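# Place the strawberry cake in the white basket

## Task

Move the strawberry cake into the white basket, keep the basket and every other object roughly where they began, and finish with neither arm (nor any wrist camera cable) in contact with any of them.

## Robot and tools

ROBOT. Two six-joint arms with parallel grippers: left_arm on the +y side and right_arm on the -y side. The names do not match image sides. Calibrated bases in the scene frame: left_arm at (-0.026, +0.301, 0) m, right_arm at (+0.053, -0.333, 0) m, each turned only slightly about z. Scene frame: origin at table-top height midway between the nominal bases, +x out over the table, +z up. Reported hand poses may be off by a few centimetres, more when the arm is stretched far.

JOINT ORDER per arm: waist, shoulder, elbow, wrist pitch, wrist yaw, wrist roll, then gripper opening. Stated ranges in rad: waist -2.618 to 3.054, shoulder 0.000 to 3.142, elbow 0.000 to 3.142, wrist pitch -1.571 to 1.571, wrist yaw -1.571 to 1.571, wrist roll -2.094 to 2.094. Wrist yaw has its sign flipped relative to the URDF in everything you send and read; the ranges are quoted with URDF signs, so flip the yaw bounds when checking. Real joint ends may sit 0.059 rad either way of the stated ones.

GRIPPER. Fingers point along the gripper's +z and close along its y. end_effector_position is the midpoint between the pads, roughly 1 cm short of the tips. Opening is absolute: +1 fully open (pad gap 0.094 m), -1 shut. Between the extremes the fingers go to where grip_measured reads your number. For a soft item like a cake, close slowly and not much below the width at first contact, or it squashes. To release, command well above grip_measured.

execute_actions(actions, cameras). actions is a list of actions; each action is a list of 1 to 15 rows; each row is one flat list of 14 numbers in [-1, 1] covering both arms: left_arm's 6 joint values then its opening, then right_arm's 6 and opening. Every row lasts one 1/30 s step; if fewer than 15 rows are given, the last repeats to fill 15 steps (0.5 s per action). Joint values are offsets, scaled so 1.0 = 2.224 rad for waist/shoulder/elbow and 8.485 rad for the three wrist joints, measured from the Joint targets at the start of that action (not from the previous row). Repeating the same offset in a new action moves further. Sending 0 for an arm's joints re-commands its current targets. An action asking a joint more than 0.059 rad beyond its range is rejected for both arms; a malformed action or a failing first action rejects the whole call. An empty actions list just returns state and images. cameras: list of names (cam_head_left, cam_head_right, cam_left_wrist, cam_right_wrist); omitted/null/["all"] gives all, [] gives none, an unknown name voids the call.

move(target, speed, blend, opening_speed, blocking, cameras). target is one 14-number row in the same layout and scaling, or a list of up to 15 such rows forming waypoints; every row's offsets count from the same starting Joint targets, not from the prior waypoint. All joints travel in step, so grippers follow curves, and nothing avoids obstacles or the other arm. speed: rad/s for the joint with farthest to go, 0.01 to 12.57, default 0.5, one value or one per waypoint. blend: rad of corner rounding per waypoint (default 0). opening_speed: rate of the opening command on the -1..+1 scale per second, at least 0.2. blocking=false returns after about 0.5 s while the move continues. Paths take at least 0.5 s and stop short past 10 s. The result adds a "move:" line: done, off_target (resting over 0.035 rad from target), moving, held or fault, plus limits=held if steps were withheld. done does not mean no contact.

wait(seconds 0 to 10, cameras) lets time pass holding commands. stop(cameras) brakes a running move. zoom_image(camera, region [x0,y0,x1,y1] pixels, at most 504x504) enlarges part of a latest image; all cameras are 672x504. read_manual(section) returns only licence texts. finished_scene(scene) ends the current scene, given its number; it is irreversible.

RESULT LINES. Joint positions and Joint velocities: per arm, six joints (rad, rad/s) then pad gap (m). Joint targets: the base your next offsets count from. Tool commands: current gripper commands. grip_measured: measured opening on the command scale, reading up to ~2.7 mm wide when empty. grip_effort_nm: gripper motor effort, negative closing; not a pad force and never fully zero at rest. Joint torques: drive output including arm weight; joints 1-3 wrap sign past ±28 N m. "joint sent to its limit" means a joint was clipped at its real end. "joint command not followed" means the clearance check altered targets. "within noise" marks a still arm. MOTOR HOT appears from 75 °C; at 90 °C an over-temperature fault folds that arm and disables it; at 100 °C it collapses.

MOTION LIMITS. Targets are kept within 0.339 rad (big joints) or 2.2 rad (wrist joints) of measured angles, and an arm's targets are scaled back if they would place the gripper over 200 mm from where it is. Large moves may need several actions.

AVOID. Dropping the cake or letting go while it moves, fast impacts, pressing hard into the table, basket or objects, arms hitting or gripping each other, and anything leaving the table. Holding loads or stretched poses heats motors. To stop pushing on something, command targets back past the current positions. Loose objects may get nudged occasionally. At the end, open and withdraw so neither gripper nor camera cable touches the cake or basket.

Each tool is called after ">>>" as a command line: name --argument value for each argument, lists and objects as JSON in quotes; but a table of rows of numbers goes row by row, as --pt "numbers of a row", without its own name.

## Session

>>> execute_actions --actions '[]'

Scene clock: 0.00 s.
left_arm: end_effector_position=(+0.3753, +0.2977, +0.1035) grip_measured=+1.000 grip_effort_nm=n/a end_effector_quat_wxyz=(+0.586, +0.042, +0.806, -0.072) | right_arm: end_effector_position=(+0.4622, -0.3357, +0.1305) grip_measured=+1.000 grip_effort_nm=n/a end_effector_quat_wxyz=(+0.634, +0.023, +0.773, -0.029)
Joint positions: left_arm=[0.077 1.568 0.393 0.855 -0.268 0.017 0.094] | right_arm=[0.031 1.561 0.381 0.982 -0.115 0.006 0.094]
Joint velocities: within noise
Joint torques (N m): no reading
Motor temperatures (°C): left_arm=[22 26 23 21 23 19 23] | right_arm=[23 25 24 29 23 21 20]
Heat: left arm: 26 °C; right arm: 29 °C.
Joint targets: left_arm=[0.077 1.563 0.398 0.849 -0.269 0.017] | right_arm=[0.031 1.558 0.384 0.971 -0.116 0.006]
Tool commands: left_gripper/opening=+1.0 right_gripper/opening=+1.0

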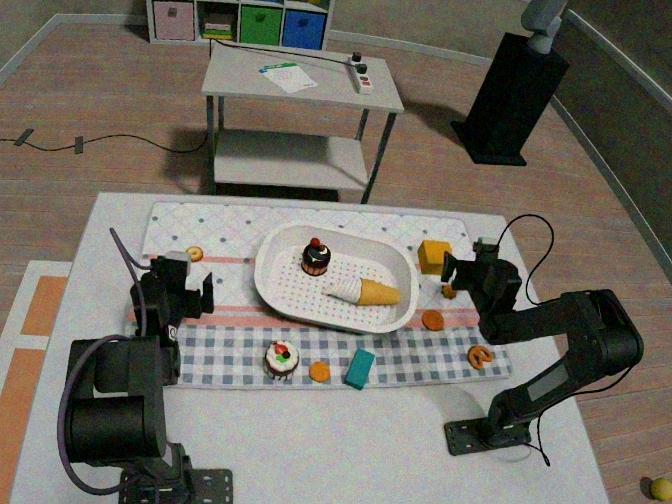

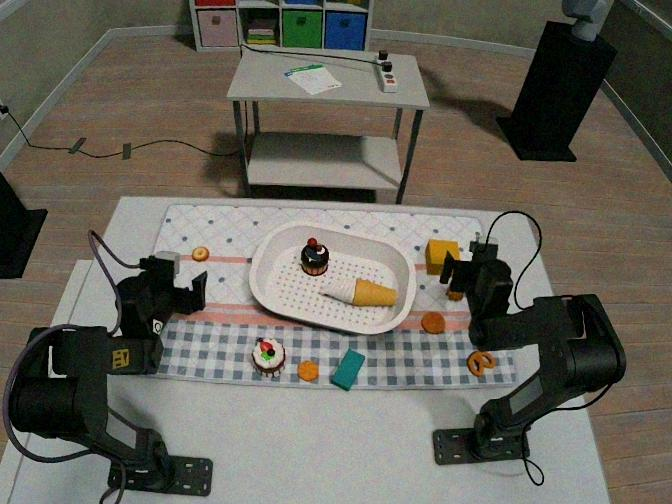

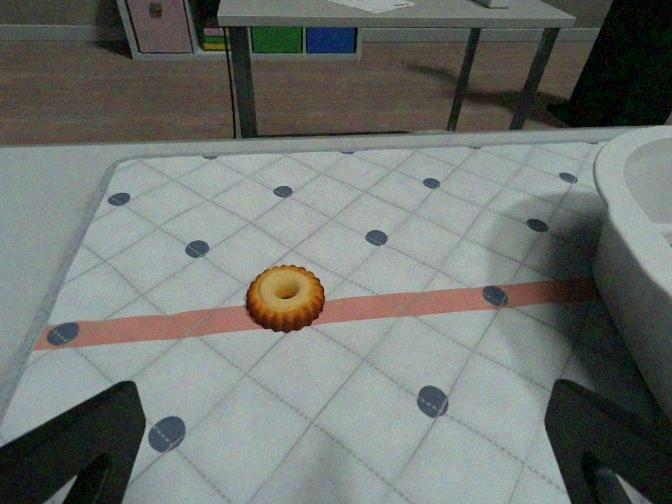

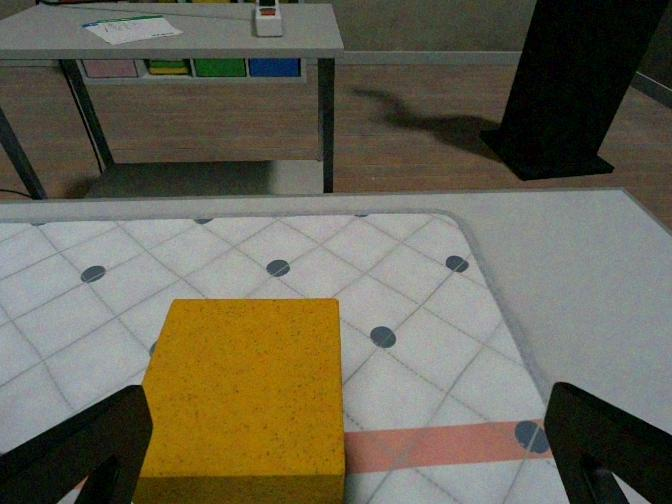

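>>> move --target '[-0.3543,0.0063,0.4263,-0.2378,0.0317,-0.002,1,0,0,0,0,0,0,1]' --speed 1.8 --cameras '["cam_left_wrist"]'

Scene clock: 6.83 s.
left_arm: end_effector_position=(+0.2188, +0.1030, +0.1354) grip_measured=+1.000 grip_effort_nm=0.002 end_effector_quat_wxyz=(+0.082, +0.334, +0.938, -0.034) | right_arm: end_effector_position=(+0.4622, -0.3357, +0.1305) grip_measured=+1.000 grip_effort_nm=0.027 end_effector_quat_wxyz=(+0.634, +0.023, +0.773, -0.029)
Joint positions: left_arm=[-0.707 1.568 1.318 -1.144 -0.01 0.007 0.094] | right_arm=[0.031 1.561 0.381 0.982 -0.115 0.006 0.094]
Joint velocities: within noise
Joint torques (N m): left_arm=[-0.35 -5.3 8.36 0.48 0.08 -0.05] | right_arm=[0.03 -4.81 6.65 1.6 -0.05 -0.01]
Motor temperatures (°C): left_arm=[22 26 24 23 23 19 23] | right_arm=[23 25 25 30 23 21 20]
Heat: left arm: 26 °C; right arm: 30 °C.
Joint targets: left_arm=[-0.711 1.577 1.347 -1.168 0.000 0.000] | right_arm=[0.031 1.558 0.384 0.971 -0.116 0.006]
move: done
Images, in order (width x height): cam_left_wrist 672x504.

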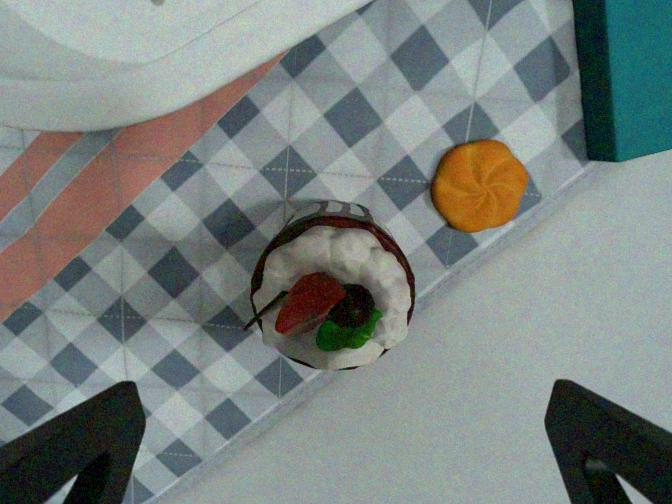

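>>> move --pt "0 0.0854 -0.0971 0.0358 0 0 1 0 0 0 0 0 0 1" --pt "0 0.0854 -0.0971 0.0358 0 0 0.2 0 0 0 0 0 0 1" --pt "0 0 0 0 0 0 0.2 0 0 0 0 0 0 1" --pt "0.0949 0.2064 0.2603 -0.0055 0 0 0.2 0 0 0 0 0 0 1" --speed '[0.5,0.5,0.6,0.8]' --blend '[0,0,0.06,0]' --opening_speed 0.7 --cameras '["cam_left_wrist","cam_head_left"]'

Scene clock: 30.47 s.
left_arm: end_effector_position=(+0.3722, +0.1005, +0.1402) grip_measured=+0.406 grip_effort_nm=-1.028 end_effector_quat_wxyz=(+0.116, +0.233, +0.965, -0.029) | right_arm: end_effector_position=(+0.4622, -0.3357, +0.1305) grip_measured=+1.000 grip_effort_nm=0.027 end_effector_quat_wxyz=(+0.634, +0.023, +0.773, -0.029)
Joint positions: left_arm=[-0.497 2.027 1.889 -1.193 -0.003 0.007 0.066] | right_arm=[0.031 1.561 0.381 0.982 -0.115 0.006 0.094]
Joint velocities: within noise
Joint torques (N m): left_arm=[-0.24 -9.65 8.99 0.63 0.04 -0.06] | right_arm=[0.03 -4.81 6.67 1.6 -0.05 0]
Motor temperatures (°C): left_arm=[22 27 26 22 23 19 23] | right_arm=[23 26 26 32 23 21 20]
Heat: left arm: 27 °C; right arm: 32 °C.
Joint targets: left_arm=[-0.500 2.036 1.926 -1.215 0.000 0.000] | right_arm=[0.031 1.558 0.384 0.971 -0.116 0.006]
move: off_target (left_arm); left_arm: the elbow is farthest, 0.037 rad from its target
Images, in order (width x height): cam_head_left 672x504, cam_left_wrist 672x504.

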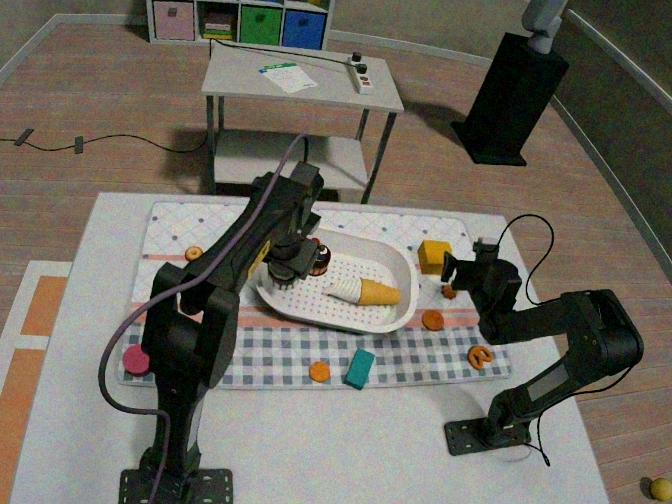

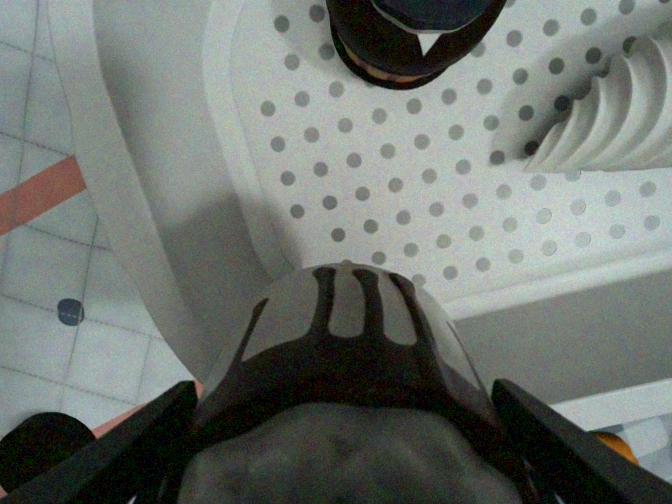

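>>> move --pt "-0.0184 0.058 0.0872 -0.0045 0 0 0.2 0 0 0 0 0 0 1" --pt "-0.0184 0.109 -0.0063 0.023 0 0 0.2 0 0 0 0 0 0 1" --pt "-0.0184 0.109 -0.0063 0.023 0 0 0.65 0 0 0 0 0 0 1" --pt "-0.0184 0.058 0.0872 -0.0045 0 0 0.65 0 0 0 0 0 0 1" --speed '[0.4,0.2,0.3,0.35]' --blend '[0.03,0,0,0]' --opening_speed 0.6 --cameras '["cam_left_wrist","cam_head_left"]'

Scene clock: 52.10 s.
left_arm: end_effector_position=(+0.3974, +0.0662, +0.1331) grip_measured=+0.648 grip_effort_nm=0.120 end_effector_quat_wxyz=(+0.124, +0.252, +0.959, -0.033) | right_arm: end_effector_position=(+0.4622, -0.3357, +0.1305) grip_measured=+1.000 grip_effort_nm=0.032 end_effector_quat_wxyz=(+0.634, +0.023, +0.773, -0.029)
Joint positions: left_arm=[-0.537 2.184 2.099 -1.228 -0.003 0.007 0.077] | right_arm=[0.031 1.561 0.381 0.982 -0.115 0.006 0.094]
Joint velocities: within noise
Joint torques (N m): left_arm=[-0.39 -13.33 7.65 0.62 0.02 -0.05] | right_arm=[0.03 -4.79 6.65 1.6 -0.05 0]
Motor temperatures (°C): left_arm=[22 30 27 22 23 19 24] | right_arm=[23 26 26 33 23 21 20]
Heat: left arm: 30 °C; right arm: 33 °C.
Joint targets: left_arm=[-0.541 2.165 2.120 -1.253 0.000 0.000] | right_arm=[0.031 1.558 0.384 0.971 -0.116 0.006]
move: done
Images, in order (width x height): cam_head_left 672x504, cam_left_wrist 672x504.

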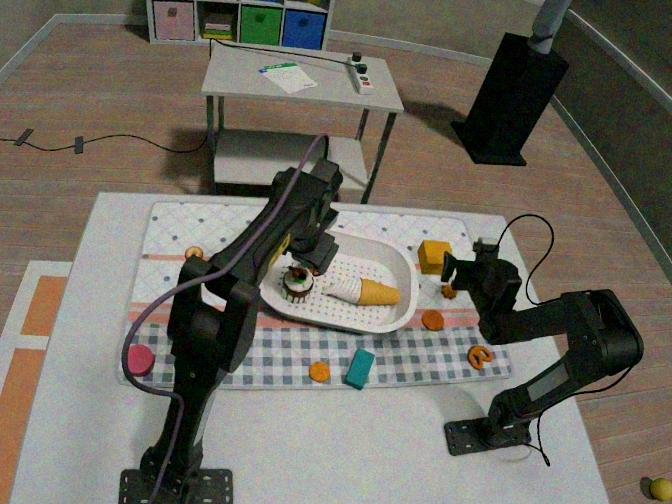

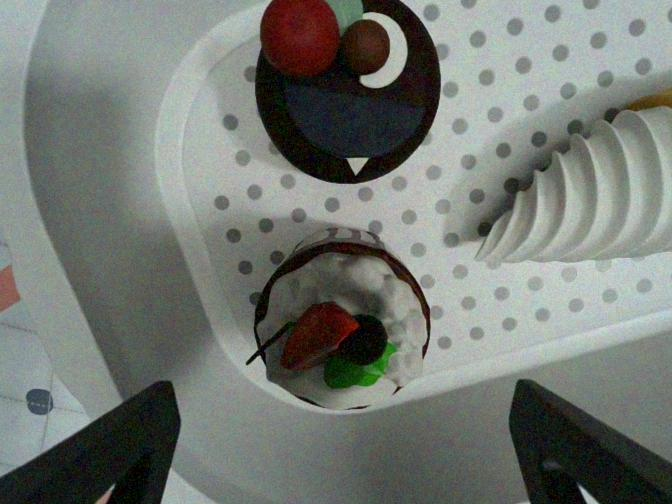

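>>> finished_scene --scene 2

The scene is finished: the task was done.


## Next scene

The same job, from a new start.

>>> execute_actions --actions '[]'

Scene clock: 0.00 s.
left_arm: end_effector_position=(+0.3701, +0.3334, +0.1050) grip_measured=+1.000 grip_effort_nm=n/a end_effector_quat_wxyz=(+0.593, -0.053, +0.803, +0.032) | right_arm: end_effector_position=(+0.4655, -0.3440, +0.1221) grip_measured=+1.000 grip_effort_nm=n/a end_effector_quat_wxyz=(+0.618, +0.034, +0.785, -0.032)
Joint positions: left_arm=[0.018 1.543 0.359 0.885 0.068 -0.032 0.094] | right_arm=[0.01 1.573 0.405 0.93 -0.111 0.019 0.094]
Joint velocities: within noise
Joint torques (N m): no reading
Motor temperatures (°C): left_arm=[22 24 22 20 23 19 23] | right_arm=[23 22 23 26 23 21 20]
Heat: left arm: 24 °C; right arm: 26 °C.
Joint targets: left_arm=[0.018 1.538 0.364 0.880 0.068 -0.032] | right_arm=[0.010 1.570 0.408 0.918 -0.112 0.019]
Tool commands: left_gripper/opening=+1.0 right_gripper/opening=+1.0

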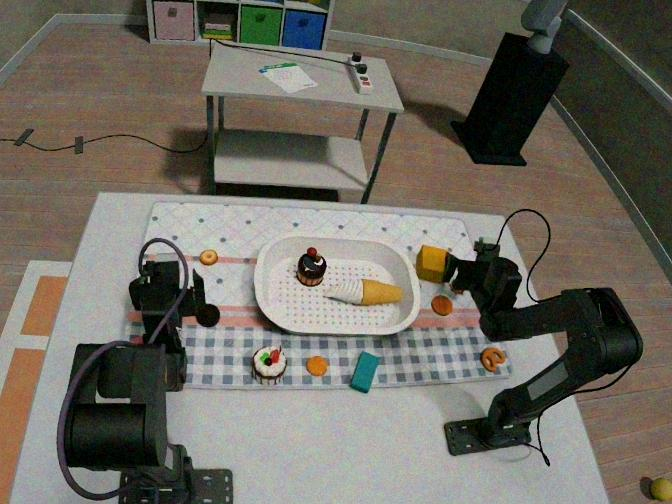

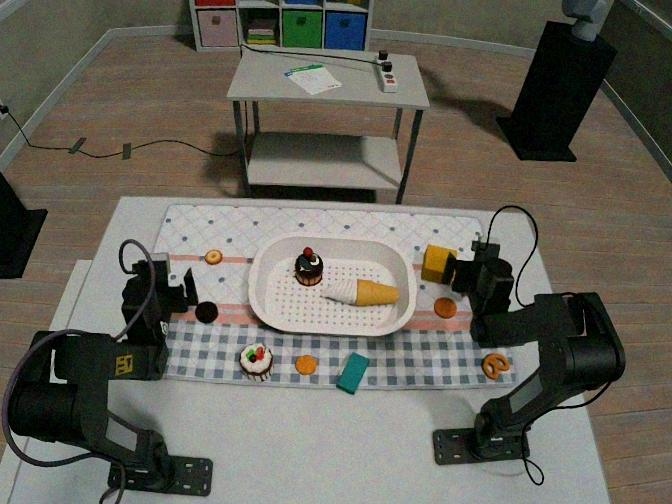

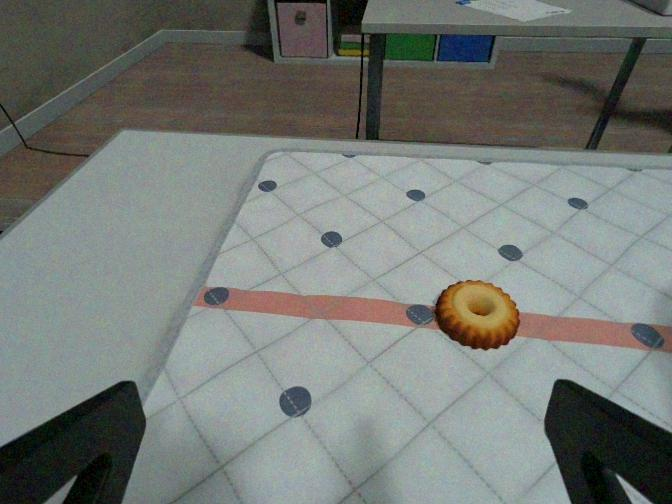

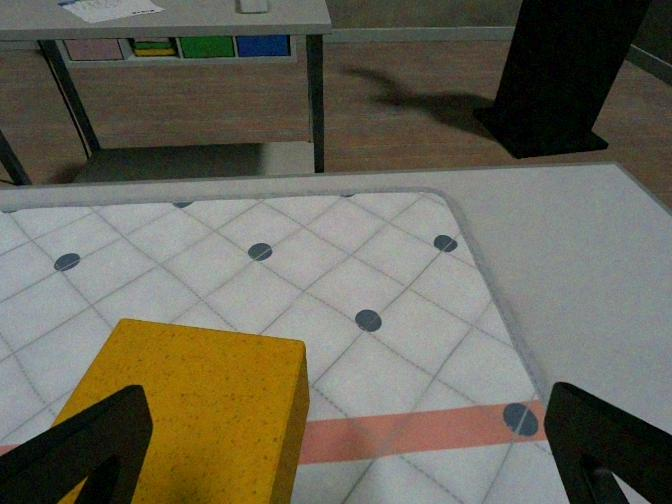

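>>> move --target '[-0.3058,-0.0189,0.4101,-0.2451,-0.008,0.0038,1,0,0,0,0,0,0,1]' --speed 1.8 --cameras '["cam_left_wrist"]'

Scene clock: 8.27 s.
left_arm: end_effector_position=(+0.2092, +0.1334, +0.1295) grip_measured=+1.000 grip_effort_nm=0.002 end_effector_quat_wxyz=(+0.063, +0.304, +0.950, -0.016) | right_arm: end_effector_position=(+0.4655, -0.3440, +0.1221) grip_measured=+1.000 grip_effort_nm=0.032 end_effector_quat_wxyz=(+0.618, +0.034, +0.785, -0.032)
Joint positions: left_arm=[-0.657 1.514 1.248 -1.176 0.009 -0.006 0.094] | right_arm=[0.01 1.573 0.405 0.93 -0.111 0.019 0.094]
Joint velocities: within noise
Joint torques (N m): left_arm=[-0.43 -7.05 8.05 0.39 -0.07 0.09] | right_arm=[0.05 -5 6.61 1.54 -0.05 0]
Motor temperatures (°C): left_arm=[22 25 23 23 23 19 23] | right_arm=[23 22 23 28 23 21 20]
Heat: left arm: 25 °C; right arm: 28 °C.
Joint targets: left_arm=[-0.662 1.496 1.276 -1.200 0.000 0.000] | right_arm=[0.010 1.570 0.408 0.918 -0.112 0.019]
move: done
Images, in order (width x height): cam_left_wrist 672x504.

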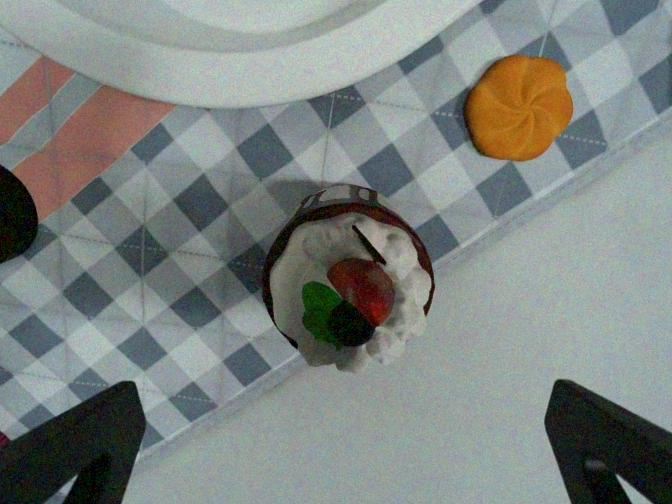

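>>> move --pt "-0.005 0.0773 -0.1147 0.0409 0 0 1 0 0 0 0 0 0 1" --pt "-0.005 0.0773 -0.1147 0.0409 0 0 0.25 0 0 0 0 0 0 1" --pt "0 0 0 0 0 0 0.25 0 0 0 0 0 0 1" --pt "0.0468 0.2428 0.2923 -0.0018 0 0 0.25 0 0 0 0 0 0 1" --speed '[0.55,0.5,0.7,0.9]' --blend '[0,0,0.06,0]' --opening_speed 0.8 --cameras '["cam_left_wrist","cam_head_left"]'

Scene clock: 22.03 s.
left_arm: end_effector_position=(+0.3602, +0.0773, +0.1408) grip_measured=+0.406 grip_effort_nm=-1.023 end_effector_quat_wxyz=(+0.117, +0.256, +0.959, -0.029) | right_arm: end_effector_position=(+0.4655, -0.3440, +0.1221) grip_measured=+1.000 grip_effort_nm=0.027 end_effector_quat_wxyz=(+0.618, +0.034, +0.785, -0.032)
Joint positions: left_arm=[-0.559 2.028 1.894 -1.195 0.006 -0.006 0.066] | right_arm=[0.01 1.573 0.405 0.93 -0.111 0.019 0.094]
Joint velocities: within noise
Joint torques (N m): left_arm=[0.18 -10.02 8.59 0.62 -0.06 0.1] | right_arm=[0.05 -5 6.61 1.54 -0.05 0]
Motor temperatures (°C): left_arm=[22 26 24 22 23 19 23] | right_arm=[23 23 24 31 23 21 20]
Heat: left arm: 26 °C; right arm: 31 °C.
Joint targets: left_arm=[-0.557 2.036 1.926 -1.215 0.000 0.000] | right_arm=[0.010 1.570 0.408 0.918 -0.112 0.019]
move: done
Images, in order (width x height): cam_head_left 672x504, cam_left_wrist 672x504.

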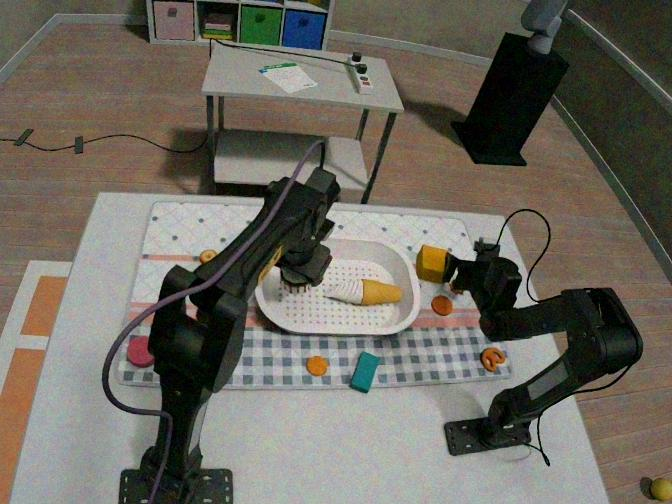

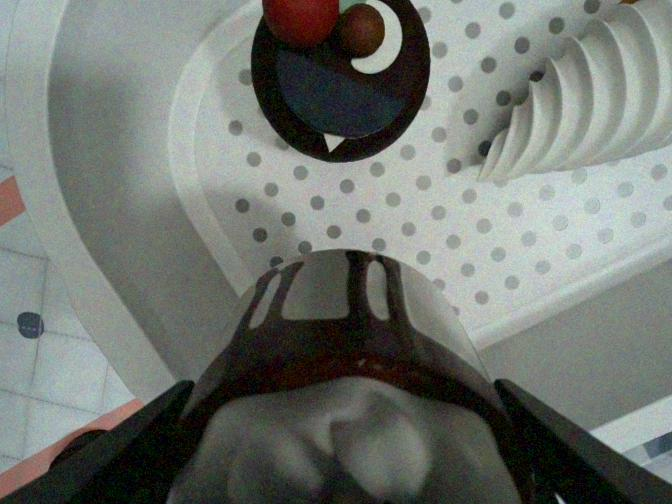

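>>> move --pt "-0.0058 0.0364 -0.1236 0.0348 0 0 0.25 0 0 0 0 0 0 1" --pt "-0.0058 0.0364 -0.1236 0.0348 0 0 0.65 0 0 0 0 0 0 1" --pt "-0.0058 0 0 0 0 0 0.65 0 0 0 0 0 0 1" --speed '[0.25,0.3,0.45]' --opening_speed 0.6 --cameras '["cam_left_wrist","cam_head_left"]'

Scene clock: 35.10 s.
left_arm: end_effector_position=(+0.3624, +0.0735, +0.1323) grip_measured=+0.648 grip_effort_nm=0.115 end_effector_quat_wxyz=(+0.111, +0.259, +0.959, -0.027) | right_arm: end_effector_position=(+0.4655, -0.3440, +0.1221) grip_measured=+1.000 grip_effort_nm=0.032 end_effector_quat_wxyz=(+0.618, +0.034, +0.785, -0.032)
Joint positions: left_arm=[-0.564 2.056 1.904 -1.191 0.006 -0.006 0.077] | right_arm=[0.01 1.573 0.405 0.93 -0.111 0.019 0.094]
Joint velocities: within noise
Joint torques (N m): left_arm=[-0.58 -12.56 7.72 0.57 -0.05 0.09] | right_arm=[0.03 -5.01 6.6 1.54 -0.05 -0.01]
Motor temperatures (°C): left_arm=[22 27 26 22 23 19 23] | right_arm=[23 23 24 32 23 21 20]
Heat: left arm: 27 °C; right arm: 32 °C.
Joint targets: left_arm=[-0.570 2.036 1.926 -1.215 0.000 0.000] | right_arm=[0.010 1.570 0.408 0.918 -0.112 0.019]
move: done; target 2's new numbers were sent with left_arm's wrist pitch 0.037 rad from that target
Images, in order (width x height): cam_head_left 672x504, cam_left_wrist 672x504.

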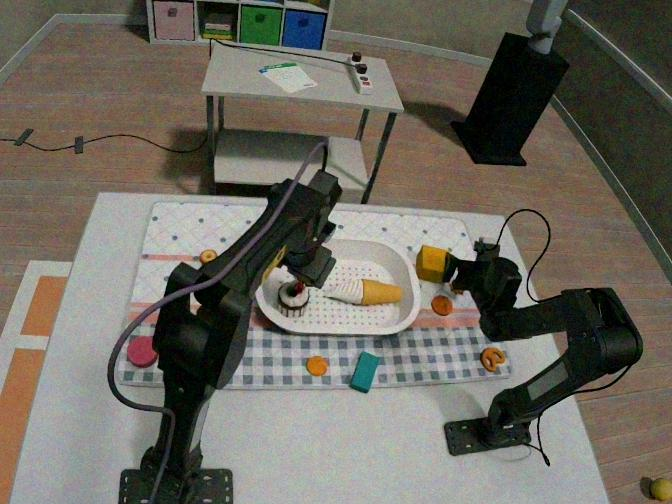

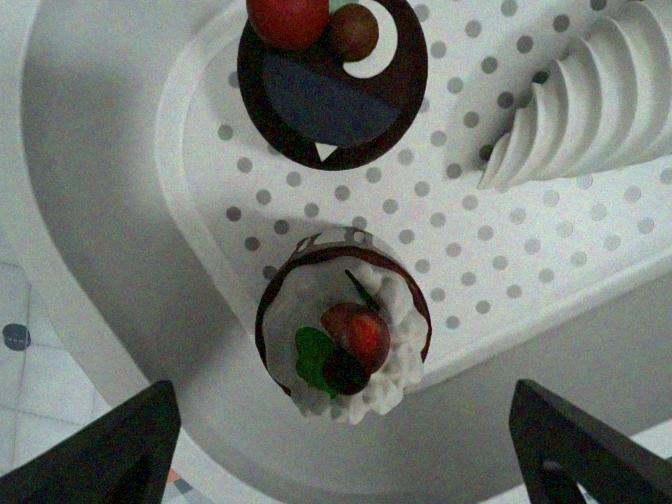

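>>> finished_scene --scene 3

The scene is finished: the task was done.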